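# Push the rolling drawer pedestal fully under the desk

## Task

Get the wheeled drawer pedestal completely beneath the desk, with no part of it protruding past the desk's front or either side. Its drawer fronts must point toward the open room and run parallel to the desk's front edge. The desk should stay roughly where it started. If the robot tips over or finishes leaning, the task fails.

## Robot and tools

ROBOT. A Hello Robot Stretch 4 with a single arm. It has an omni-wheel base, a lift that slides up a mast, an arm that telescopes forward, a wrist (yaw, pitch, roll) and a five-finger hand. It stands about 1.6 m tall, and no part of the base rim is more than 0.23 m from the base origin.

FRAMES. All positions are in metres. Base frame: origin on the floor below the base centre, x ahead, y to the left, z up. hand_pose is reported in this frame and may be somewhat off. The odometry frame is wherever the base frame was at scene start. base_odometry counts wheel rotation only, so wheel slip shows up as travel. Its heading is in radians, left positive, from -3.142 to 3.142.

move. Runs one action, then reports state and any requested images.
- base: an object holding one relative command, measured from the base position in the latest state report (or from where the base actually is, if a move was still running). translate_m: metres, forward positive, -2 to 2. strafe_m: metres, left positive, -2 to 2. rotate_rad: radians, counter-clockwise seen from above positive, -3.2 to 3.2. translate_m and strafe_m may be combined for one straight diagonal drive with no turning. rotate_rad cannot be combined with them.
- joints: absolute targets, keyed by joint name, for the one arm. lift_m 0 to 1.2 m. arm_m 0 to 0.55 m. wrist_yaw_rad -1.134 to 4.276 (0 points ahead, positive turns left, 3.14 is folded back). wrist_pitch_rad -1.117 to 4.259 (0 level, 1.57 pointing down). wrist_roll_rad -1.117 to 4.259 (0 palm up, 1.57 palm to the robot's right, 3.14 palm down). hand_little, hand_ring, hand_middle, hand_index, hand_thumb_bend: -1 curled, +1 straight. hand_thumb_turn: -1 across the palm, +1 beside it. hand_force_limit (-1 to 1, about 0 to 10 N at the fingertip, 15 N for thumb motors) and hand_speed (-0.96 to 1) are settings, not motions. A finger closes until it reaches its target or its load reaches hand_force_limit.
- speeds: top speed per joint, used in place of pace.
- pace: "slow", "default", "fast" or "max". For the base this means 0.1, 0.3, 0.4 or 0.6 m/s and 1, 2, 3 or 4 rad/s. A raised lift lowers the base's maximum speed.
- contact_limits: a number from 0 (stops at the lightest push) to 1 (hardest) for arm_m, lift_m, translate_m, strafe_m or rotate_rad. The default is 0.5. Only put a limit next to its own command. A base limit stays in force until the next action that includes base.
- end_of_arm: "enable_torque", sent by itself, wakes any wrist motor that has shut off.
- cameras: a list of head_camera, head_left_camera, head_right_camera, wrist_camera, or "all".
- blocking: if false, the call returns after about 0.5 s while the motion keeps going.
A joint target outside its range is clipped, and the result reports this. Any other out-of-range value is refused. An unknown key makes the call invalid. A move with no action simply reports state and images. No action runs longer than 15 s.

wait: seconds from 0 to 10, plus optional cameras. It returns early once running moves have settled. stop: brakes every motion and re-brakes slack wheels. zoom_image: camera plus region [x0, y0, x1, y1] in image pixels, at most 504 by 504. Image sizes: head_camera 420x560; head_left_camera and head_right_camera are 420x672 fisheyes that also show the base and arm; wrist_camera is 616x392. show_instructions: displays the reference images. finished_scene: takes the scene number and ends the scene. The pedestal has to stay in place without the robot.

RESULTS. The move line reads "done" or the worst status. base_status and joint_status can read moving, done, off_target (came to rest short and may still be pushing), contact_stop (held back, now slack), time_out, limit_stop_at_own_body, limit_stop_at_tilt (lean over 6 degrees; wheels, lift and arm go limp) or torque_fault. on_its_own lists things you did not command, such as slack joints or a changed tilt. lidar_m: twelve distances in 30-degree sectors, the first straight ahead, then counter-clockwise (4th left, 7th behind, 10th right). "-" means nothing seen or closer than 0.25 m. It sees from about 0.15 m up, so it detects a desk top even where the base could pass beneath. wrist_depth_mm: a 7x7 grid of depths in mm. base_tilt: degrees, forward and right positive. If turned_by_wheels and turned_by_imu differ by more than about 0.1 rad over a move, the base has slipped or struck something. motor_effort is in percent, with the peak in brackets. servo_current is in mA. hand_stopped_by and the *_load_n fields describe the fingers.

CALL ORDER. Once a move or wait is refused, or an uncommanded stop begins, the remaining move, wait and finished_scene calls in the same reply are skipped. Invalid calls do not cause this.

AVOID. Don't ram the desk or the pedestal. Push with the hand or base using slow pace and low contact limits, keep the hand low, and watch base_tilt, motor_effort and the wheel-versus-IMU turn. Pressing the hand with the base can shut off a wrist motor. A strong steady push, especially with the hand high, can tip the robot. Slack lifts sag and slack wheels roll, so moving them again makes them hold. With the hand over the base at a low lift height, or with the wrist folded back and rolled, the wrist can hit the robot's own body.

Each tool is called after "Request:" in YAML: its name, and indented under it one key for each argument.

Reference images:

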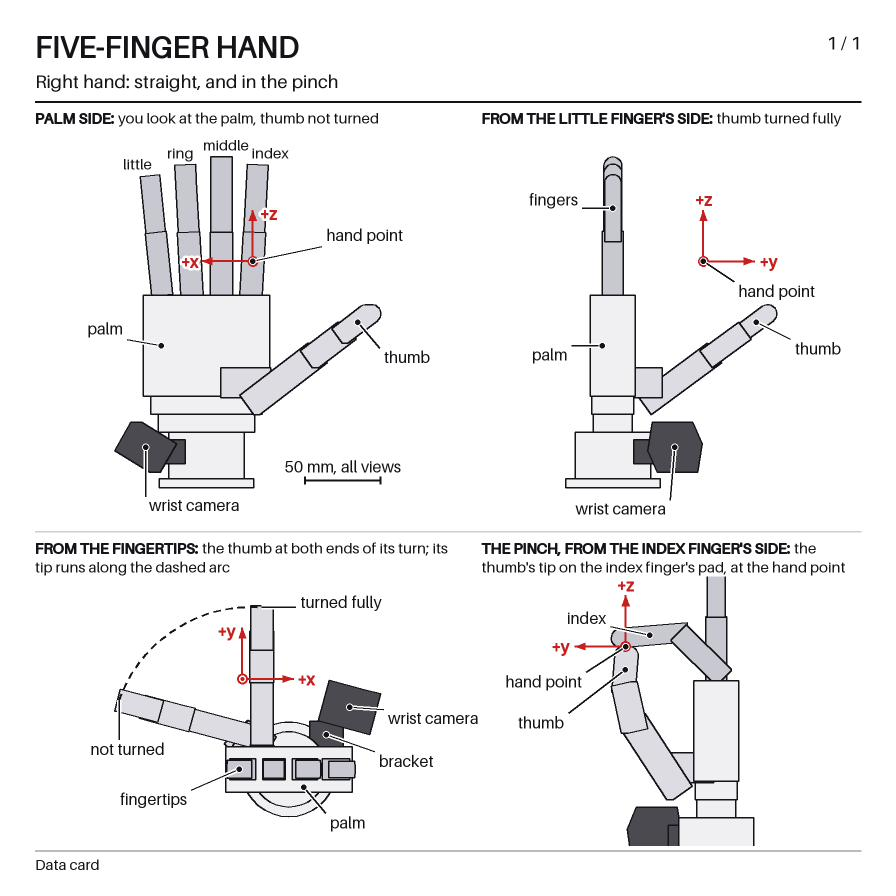

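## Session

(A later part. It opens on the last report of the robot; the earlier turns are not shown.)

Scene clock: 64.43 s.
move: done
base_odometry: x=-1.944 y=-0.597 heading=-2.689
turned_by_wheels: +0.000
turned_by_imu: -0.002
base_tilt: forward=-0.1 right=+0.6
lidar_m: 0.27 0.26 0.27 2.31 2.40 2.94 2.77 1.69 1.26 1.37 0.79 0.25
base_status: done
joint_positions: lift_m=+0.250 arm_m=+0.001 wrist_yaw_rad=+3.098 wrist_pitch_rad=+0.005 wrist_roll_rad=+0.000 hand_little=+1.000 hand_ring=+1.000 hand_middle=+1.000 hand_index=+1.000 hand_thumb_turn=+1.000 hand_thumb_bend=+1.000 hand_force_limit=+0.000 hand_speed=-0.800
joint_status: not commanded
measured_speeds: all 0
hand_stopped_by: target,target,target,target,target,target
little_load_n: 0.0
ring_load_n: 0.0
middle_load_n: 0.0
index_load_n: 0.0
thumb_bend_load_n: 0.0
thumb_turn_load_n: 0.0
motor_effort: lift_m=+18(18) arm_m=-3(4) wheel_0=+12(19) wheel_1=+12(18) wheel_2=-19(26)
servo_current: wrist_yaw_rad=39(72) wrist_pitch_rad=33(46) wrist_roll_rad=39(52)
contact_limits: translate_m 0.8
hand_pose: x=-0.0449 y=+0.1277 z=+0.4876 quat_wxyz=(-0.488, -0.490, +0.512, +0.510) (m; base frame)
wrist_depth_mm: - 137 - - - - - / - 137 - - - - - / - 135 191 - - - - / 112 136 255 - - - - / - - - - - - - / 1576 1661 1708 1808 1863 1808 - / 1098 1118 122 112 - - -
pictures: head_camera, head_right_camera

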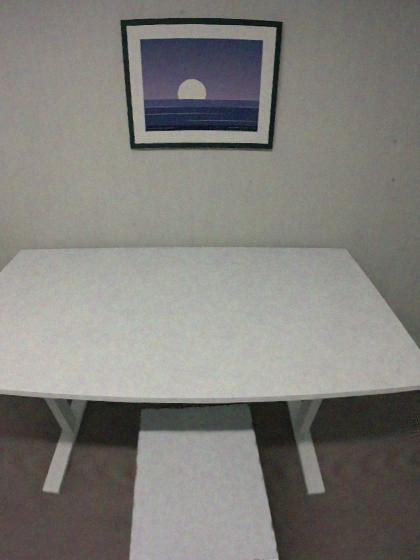

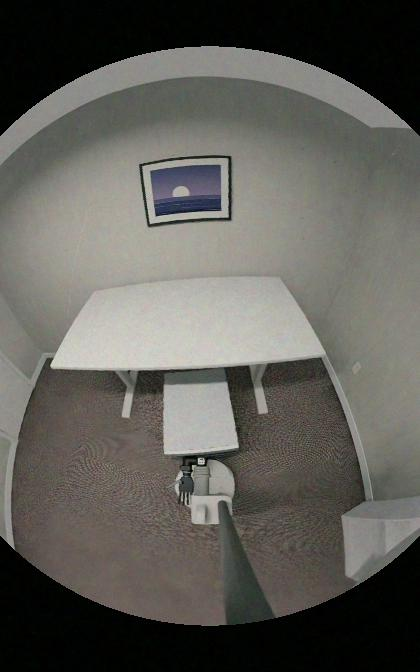

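Request:
move:
  base: {"translate_m": -0.03, "strafe_m": 0.07}

Request:
move:
  base: {"translate_m": 0.25}
  pace: "slow"
  contact_limits: {"translate_m": 0.8}
  cameras: ["head_camera", "head_right_camera", "head_left_camera"]

Scene clock: 66.47 s.
move: done
base_odometry: x=-1.886 y=-0.647 heading=-2.689
turned_by_wheels: +0.000
turned_by_imu: -0.001
base_tilt: forward=+0.0 right=+0.6
lidar_m: 0.25 0.25 0.77 2.23 2.33 2.95 2.74 1.77 1.30 1.44 0.38 0.25
base_status: done
joint_positions: lift_m=+0.250 arm_m=+0.001 wrist_yaw_rad=+3.098 wrist_pitch_rad=+0.005 wrist_roll_rad=+0.000 hand_little=+1.000 hand_ring=+1.000 hand_middle=+1.000 hand_index=+1.000 hand_thumb_turn=+1.000 hand_thumb_bend=+1.000 hand_force_limit=+0.000 hand_speed=-0.800
joint_status: not commanded
measured_speeds: all 0
hand_stopped_by: target,target,target,target,target,target
little_load_n: 0.0
ring_load_n: 0.0
middle_load_n: 0.0
index_load_n: 0.0
thumb_bend_load_n: 0.0
thumb_turn_load_n: 0.0
motor_effort: lift_m=+18(18) arm_m=-4(4) wheel_0=-4(14) wheel_1=+3(19) wheel_2=+0(19)
servo_current: wrist_yaw_rad=33(65) wrist_pitch_rad=33(39) wrist_roll_rad=46(52)
hand_pose: x=-0.0449 y=+0.1277 z=+0.4876 quat_wxyz=(-0.488, -0.490, +0.512, +0.510) (m; base frame)
wrist_depth_mm: - 137 - - - - - / - 137 - - - - - / - 135 190 - - - - / 112 137 255 - - - - / - - - - - - - / 1576 1618 1661 1863 1863 1808 - / 1098 1118 122 112 - - -
pictures: none

Scene clock: 70.27 s.
move: done
base_odometry: x=-2.110 y=-0.756 heading=-2.689
turned_by_wheels: +0.001
turned_by_imu: +0.001
base_tilt: forward=-0.1 right=+0.5
lidar_m: 0.25 0.26 0.41 2.25 2.35 3.14 3.00 1.73 1.39 1.45 0.31 0.25
base_status: done
joint_positions: lift_m=+0.250 arm_m=+0.001 wrist_yaw_rad=+3.098 wrist_pitch_rad=+0.005 wrist_roll_rad=+0.000 hand_little=+1.000 hand_ring=+1.000 hand_middle=+1.000 hand_index=+1.000 hand_thumb_turn=+1.000 hand_thumb_bend=+1.000 hand_force_limit=+0.000 hand_speed=-0.800
joint_status: not commanded
measured_speeds: all 0
hand_stopped_by: target,target,target,target,target,target
little_load_n: 0.0
ring_load_n: 0.0
middle_load_n: 0.0
index_load_n: -0.5
thumb_bend_load_n: 0.0
thumb_turn_load_n: 0.5
motor_effort: lift_m=+17(18) arm_m=-4(4) wheel_0=+15(24) wheel_1=+10(19) wheel_2=-17(25)
servo_current: wrist_yaw_rad=52(65) wrist_pitch_rad=33(39) wrist_roll_rad=33(52)
contact_limits: translate_m 0.8
hand_pose: x=-0.0449 y=+0.1277 z=+0.4876 quat_wxyz=(-0.488, -0.490, +0.512, +0.510) (m; base frame)
wrist_depth_mm: - 137 - - - - - / - 137 - - - - - / - 135 190 - - - - / 113 136 256 - - - - / - - - - - - - / 1576 1661 1618 1921 1808 1863 - / 1098 1160 122 112 - - -
pictures: head_camera, head_left_camera, head_right_camera

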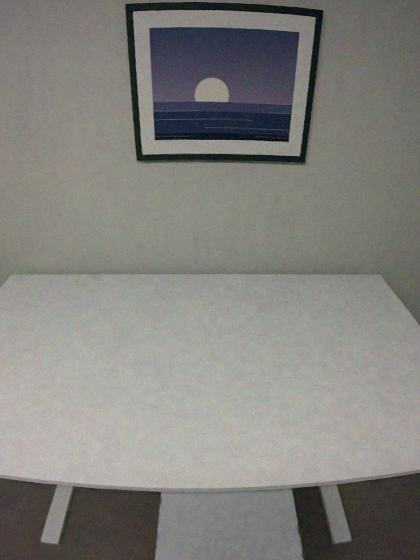

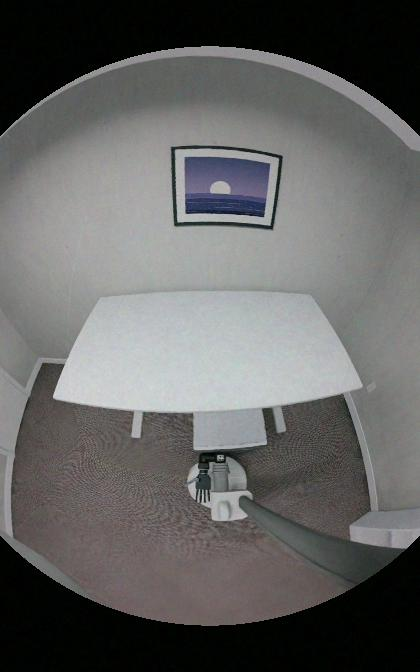

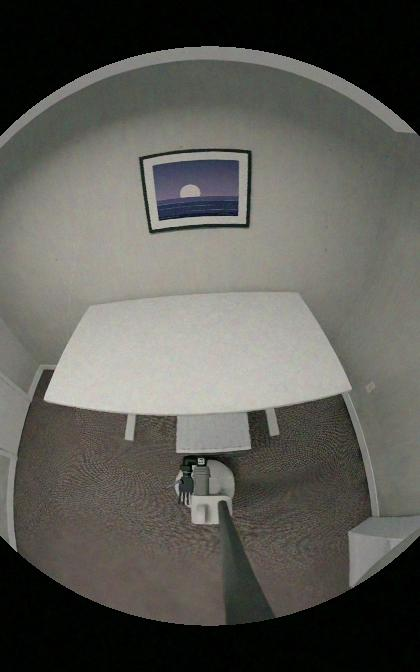

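Request:
move:
  base: {"translate_m": -0.03, "strafe_m": -0.055}

Request:
move:
  base: {"translate_m": 0.17}
  pace: "slow"
  contact_limits: {"translate_m": 0.8}
  cameras: ["head_camera", "head_right_camera", "head_left_camera", "wrist_camera"]

Scene clock: 72.20 s.
move: done
base_odometry: x=-2.107 y=-0.694 heading=-2.689
turned_by_wheels: +0.000
turned_by_imu: -0.001
base_tilt: forward=+0.0 right=+0.5
lidar_m: 0.25 0.25 0.47 2.30 2.40 3.17 2.95 1.70 1.33 1.39 0.48 0.25
base_status: done
joint_positions: lift_m=+0.250 arm_m=+0.001 wrist_yaw_rad=+3.098 wrist_pitch_rad=+0.005 wrist_roll_rad=+0.000 hand_little=+1.000 hand_ring=+1.000 hand_middle=+1.000 hand_index=+1.000 hand_thumb_turn=+1.000 hand_thumb_bend=+1.000 hand_force_limit=+0.000 hand_speed=-0.800
joint_status: not commanded
measured_speeds: all 0
hand_stopped_by: target,target,target,target,target,target
little_load_n: 0.0
ring_load_n: 0.0
middle_load_n: 0.0
index_load_n: 0.0
thumb_bend_load_n: 0.0
thumb_turn_load_n: 0.0
motor_effort: lift_m=+17(18) arm_m=-4(4) wheel_0=+3(22) wheel_1=-5(16) wheel_2=+1(17)
servo_current: wrist_yaw_rad=39(78) wrist_pitch_rad=33(39) wrist_roll_rad=39(59)
hand_pose: x=-0.0449 y=+0.1277 z=+0.4876 quat_wxyz=(-0.488, -0.490, +0.512, +0.510) (m; base frame)
wrist_depth_mm: - 137 - - - - - / - 136 - - - - - / - 135 174 - - - - / 113 136 231 - - - - / - - - - - - - / 1464 1661 1661 1921 1808 1756 - / 1138 1138 122 112 - - -
pictures: none

Scene clock: 75.20 s.
move: done
base_odometry: x=-2.259 y=-0.768 heading=-2.688
turned_by_wheels: +0.000
turned_by_imu: +0.000
base_tilt: forward=-0.1 right=+0.5
lidar_m: 0.25 0.25 0.27 0.64 2.42 3.20 3.27 1.60 1.46 1.40 0.25 0.25
base_status: done
joint_positions: lift_m=+0.250 arm_m=+0.001 wrist_yaw_rad=+3.098 wrist_pitch_rad=+0.005 wrist_roll_rad=+0.000 hand_little=+1.000 hand_ring=+1.000 hand_middle=+1.000 hand_index=+1.000 hand_thumb_turn=+1.000 hand_thumb_bend=+1.000 hand_force_limit=+0.000 hand_speed=-0.800
joint_status: not commanded
measured_speeds: all 0
hand_stopped_by: target,target,target,target,target,target
little_load_n: 0.0
ring_load_n: 0.0
middle_load_n: 0.0
index_load_n: 0.0
thumb_bend_load_n: 0.0
thumb_turn_load_n: 0.0
motor_effort: lift_m=+18(18) arm_m=-4(4) wheel_0=+13(19) wheel_1=+10(19) wheel_2=-18(28)
servo_current: wrist_yaw_rad=33(65) wrist_pitch_rad=39(39) wrist_roll_rad=33(59)
contact_limits: translate_m 0.8
hand_pose: x=-0.0449 y=+0.1277 z=+0.4876 quat_wxyz=(-0.488, -0.490, +0.512, +0.510) (m; base frame)
wrist_depth_mm: - 137 - - - - - / - 137 - - - - - / - 135 191 - - - - / 113 136 257 - - - - / - - - - - - - / 1618 1661 1708 1808 1863 1808 - / 1078 1118 122 112 - - -
pictures: head_camera, head_left_camera, head_right_camera, wrist_camera

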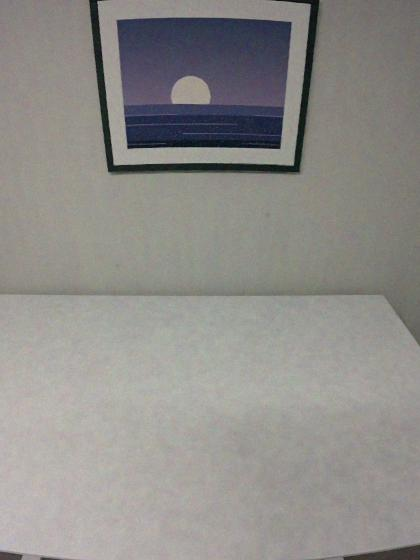

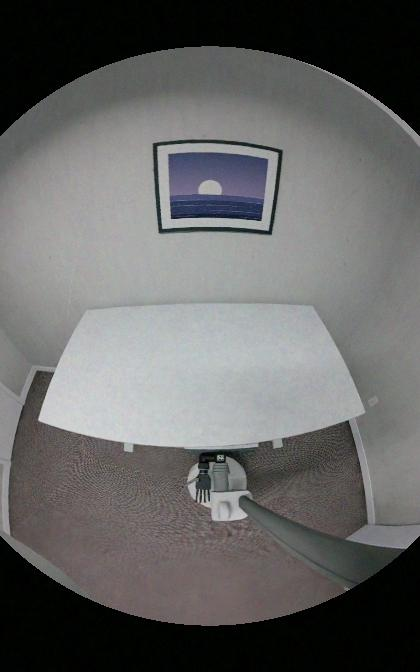

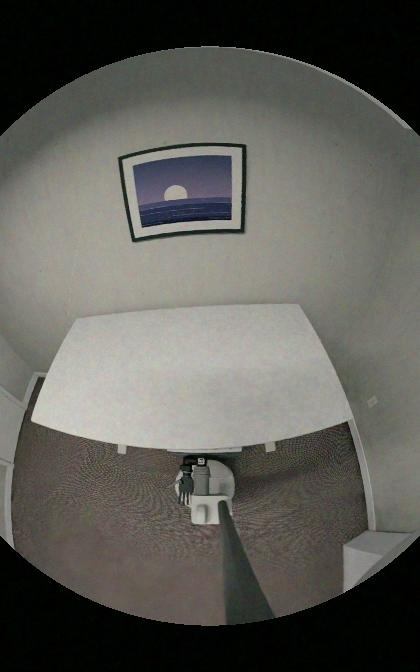

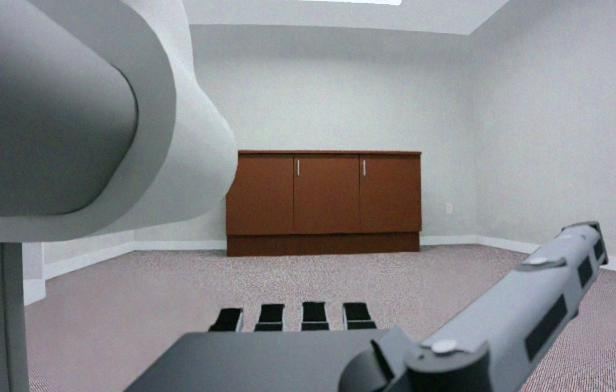

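Request:
zoom_image:
  camera: "head_right_camera"
  region: [100, 400, 320, 540]

Scaled by 2.291 from the camera's 420x672 image, which has a finer 600x960 frame.

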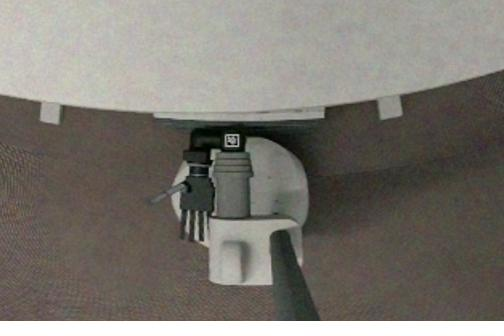

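Request:
move:
  base: {"translate_m": 0.06}
  pace: "slow"
  contact_limits: {"translate_m": 0.7}

Request:
move:
  base: {"translate_m": -0.5}
  cameras: ["head_camera", "head_right_camera"]

Request:
zoom_image:
  camera: "head_camera"
  region: [0, 230, 420, 560]

Scene clock: 80.33 s.
move: done
base_odometry: x=-2.312 y=-0.794 heading=-2.688
turned_by_wheels: +0.000
turned_by_imu: -0.002
base_tilt: forward=-0.1 right=+0.5
lidar_m: 0.25 0.25 0.25 0.48 2.42 3.21 3.32 1.64 1.46 0.57 0.25 0.25
base_status: done
joint_positions: lift_m=+0.250 arm_m=+0.001 wrist_yaw_rad=+3.098 wrist_pitch_rad=+0.005 wrist_roll_rad=+0.000 hand_little=+1.000 hand_ring=+1.000 hand_middle=+1.000 hand_index=+1.000 hand_thumb_turn=+1.000 hand_thumb_bend=+1.000 hand_force_limit=+0.000 hand_speed=-0.800
joint_status: not commanded
measured_speeds: all 0
hand_stopped_by: target,target,target,target,target,target
little_load_n: 0.0
ring_load_n: 0.0
middle_load_n: 0.0
index_load_n: 0.0
thumb_bend_load_n: -0.5
thumb_turn_load_n: 0.5
motor_effort: lift_m=+17(18) arm_m=-3(4) wheel_0=+12(18) wheel_1=+9(16) wheel_2=-20(26)
servo_current: wrist_yaw_rad=46(59) wrist_pitch_rad=39(46) wrist_roll_rad=46(46)
contact_limits: translate_m 0.7
hand_pose: x=-0.0449 y=+0.1277 z=+0.4876 quat_wxyz=(-0.488, -0.490, +0.512, +0.510) (m; base frame)
wrist_depth_mm: - 137 - - - - - / - 137 - - - - - / - 135 190 - - - - / 113 137 256 - - - - / - - - - - - - / 1618 1618 1708 1863 1921 1863 - / 1118 1118 122 112 - - -
pictures: none

Scene clock: 83.50 s.
move: done
base_odometry: x=-1.863 y=-0.575 heading=-2.688
turned_by_wheels: +0.000
turned_by_imu: -0.001
base_tilt: forward=+0.0 right=+0.5
lidar_m: 0.60 0.61 0.87 2.28 2.37 2.87 2.67 1.72 1.23 1.40 0.90 0.63
base_status: done
joint_positions: lift_m=+0.250 arm_m=+0.001 wrist_yaw_rad=+3.098 wrist_pitch_rad=+0.005 wrist_roll_rad=+0.000 hand_little=+1.000 hand_ring=+1.000 hand_middle=+1.000 hand_index=+1.000 hand_thumb_turn=+1.000 hand_thumb_bend=+1.000 hand_force_limit=+0.000 hand_speed=-0.800
joint_status: not commanded
measured_speeds: all 0
hand_stopped_by: target,target,target,target,target,target
little_load_n: 0.0
ring_load_n: 0.0
middle_load_n: 0.0
index_load_n: 0.0
thumb_bend_load_n: 0.0
thumb_turn_load_n: 0.0
motor_effort: lift_m=+18(18) arm_m=-4(4) wheel_0=-3(10) wheel_1=-2(11) wheel_2=+4(19)
servo_current: wrist_yaw_rad=39(59) wrist_pitch_rad=26(39) wrist_roll_rad=39(52)
hand_pose: x=-0.0449 y=+0.1277 z=+0.4876 quat_wxyz=(-0.488, -0.490, +0.512, +0.510) (m; base frame)
wrist_depth_mm: - 137 - - - - - / - 136 - - - - - / - 135 175 - - - - / - 135 229 - - - - / 222 - - - - - - / 1430 1618 1618 1808 1863 1808 - / - 1118 122 112 - - -
pictures: head_camera, head_right_camera

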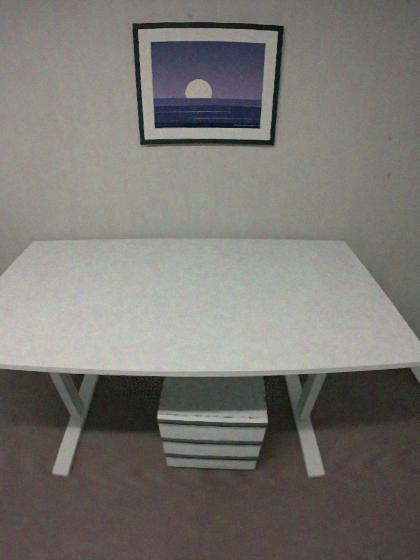

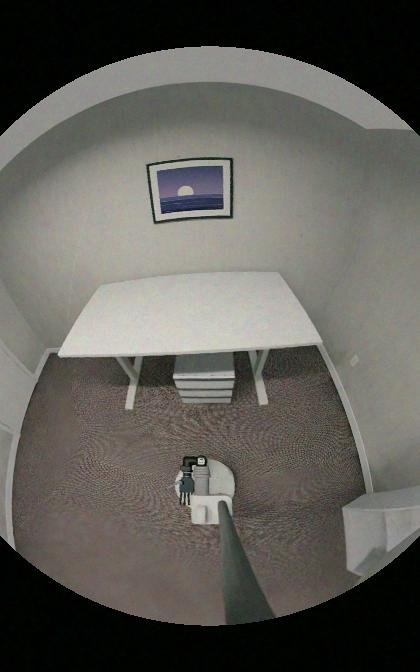

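Scaled by 1.200 from the camera's 420x560 image, which has a finer 1200x1600 frame.

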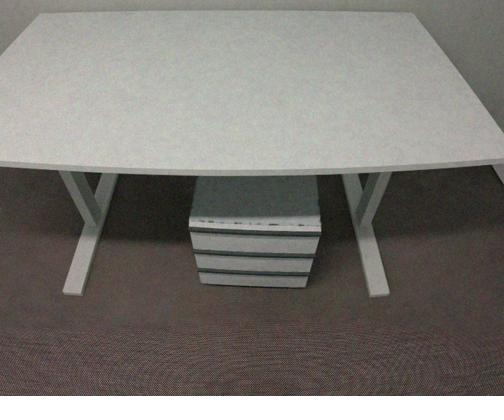

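Request:
finished_scene:
  scene: 1

The scene is finished: the task was done.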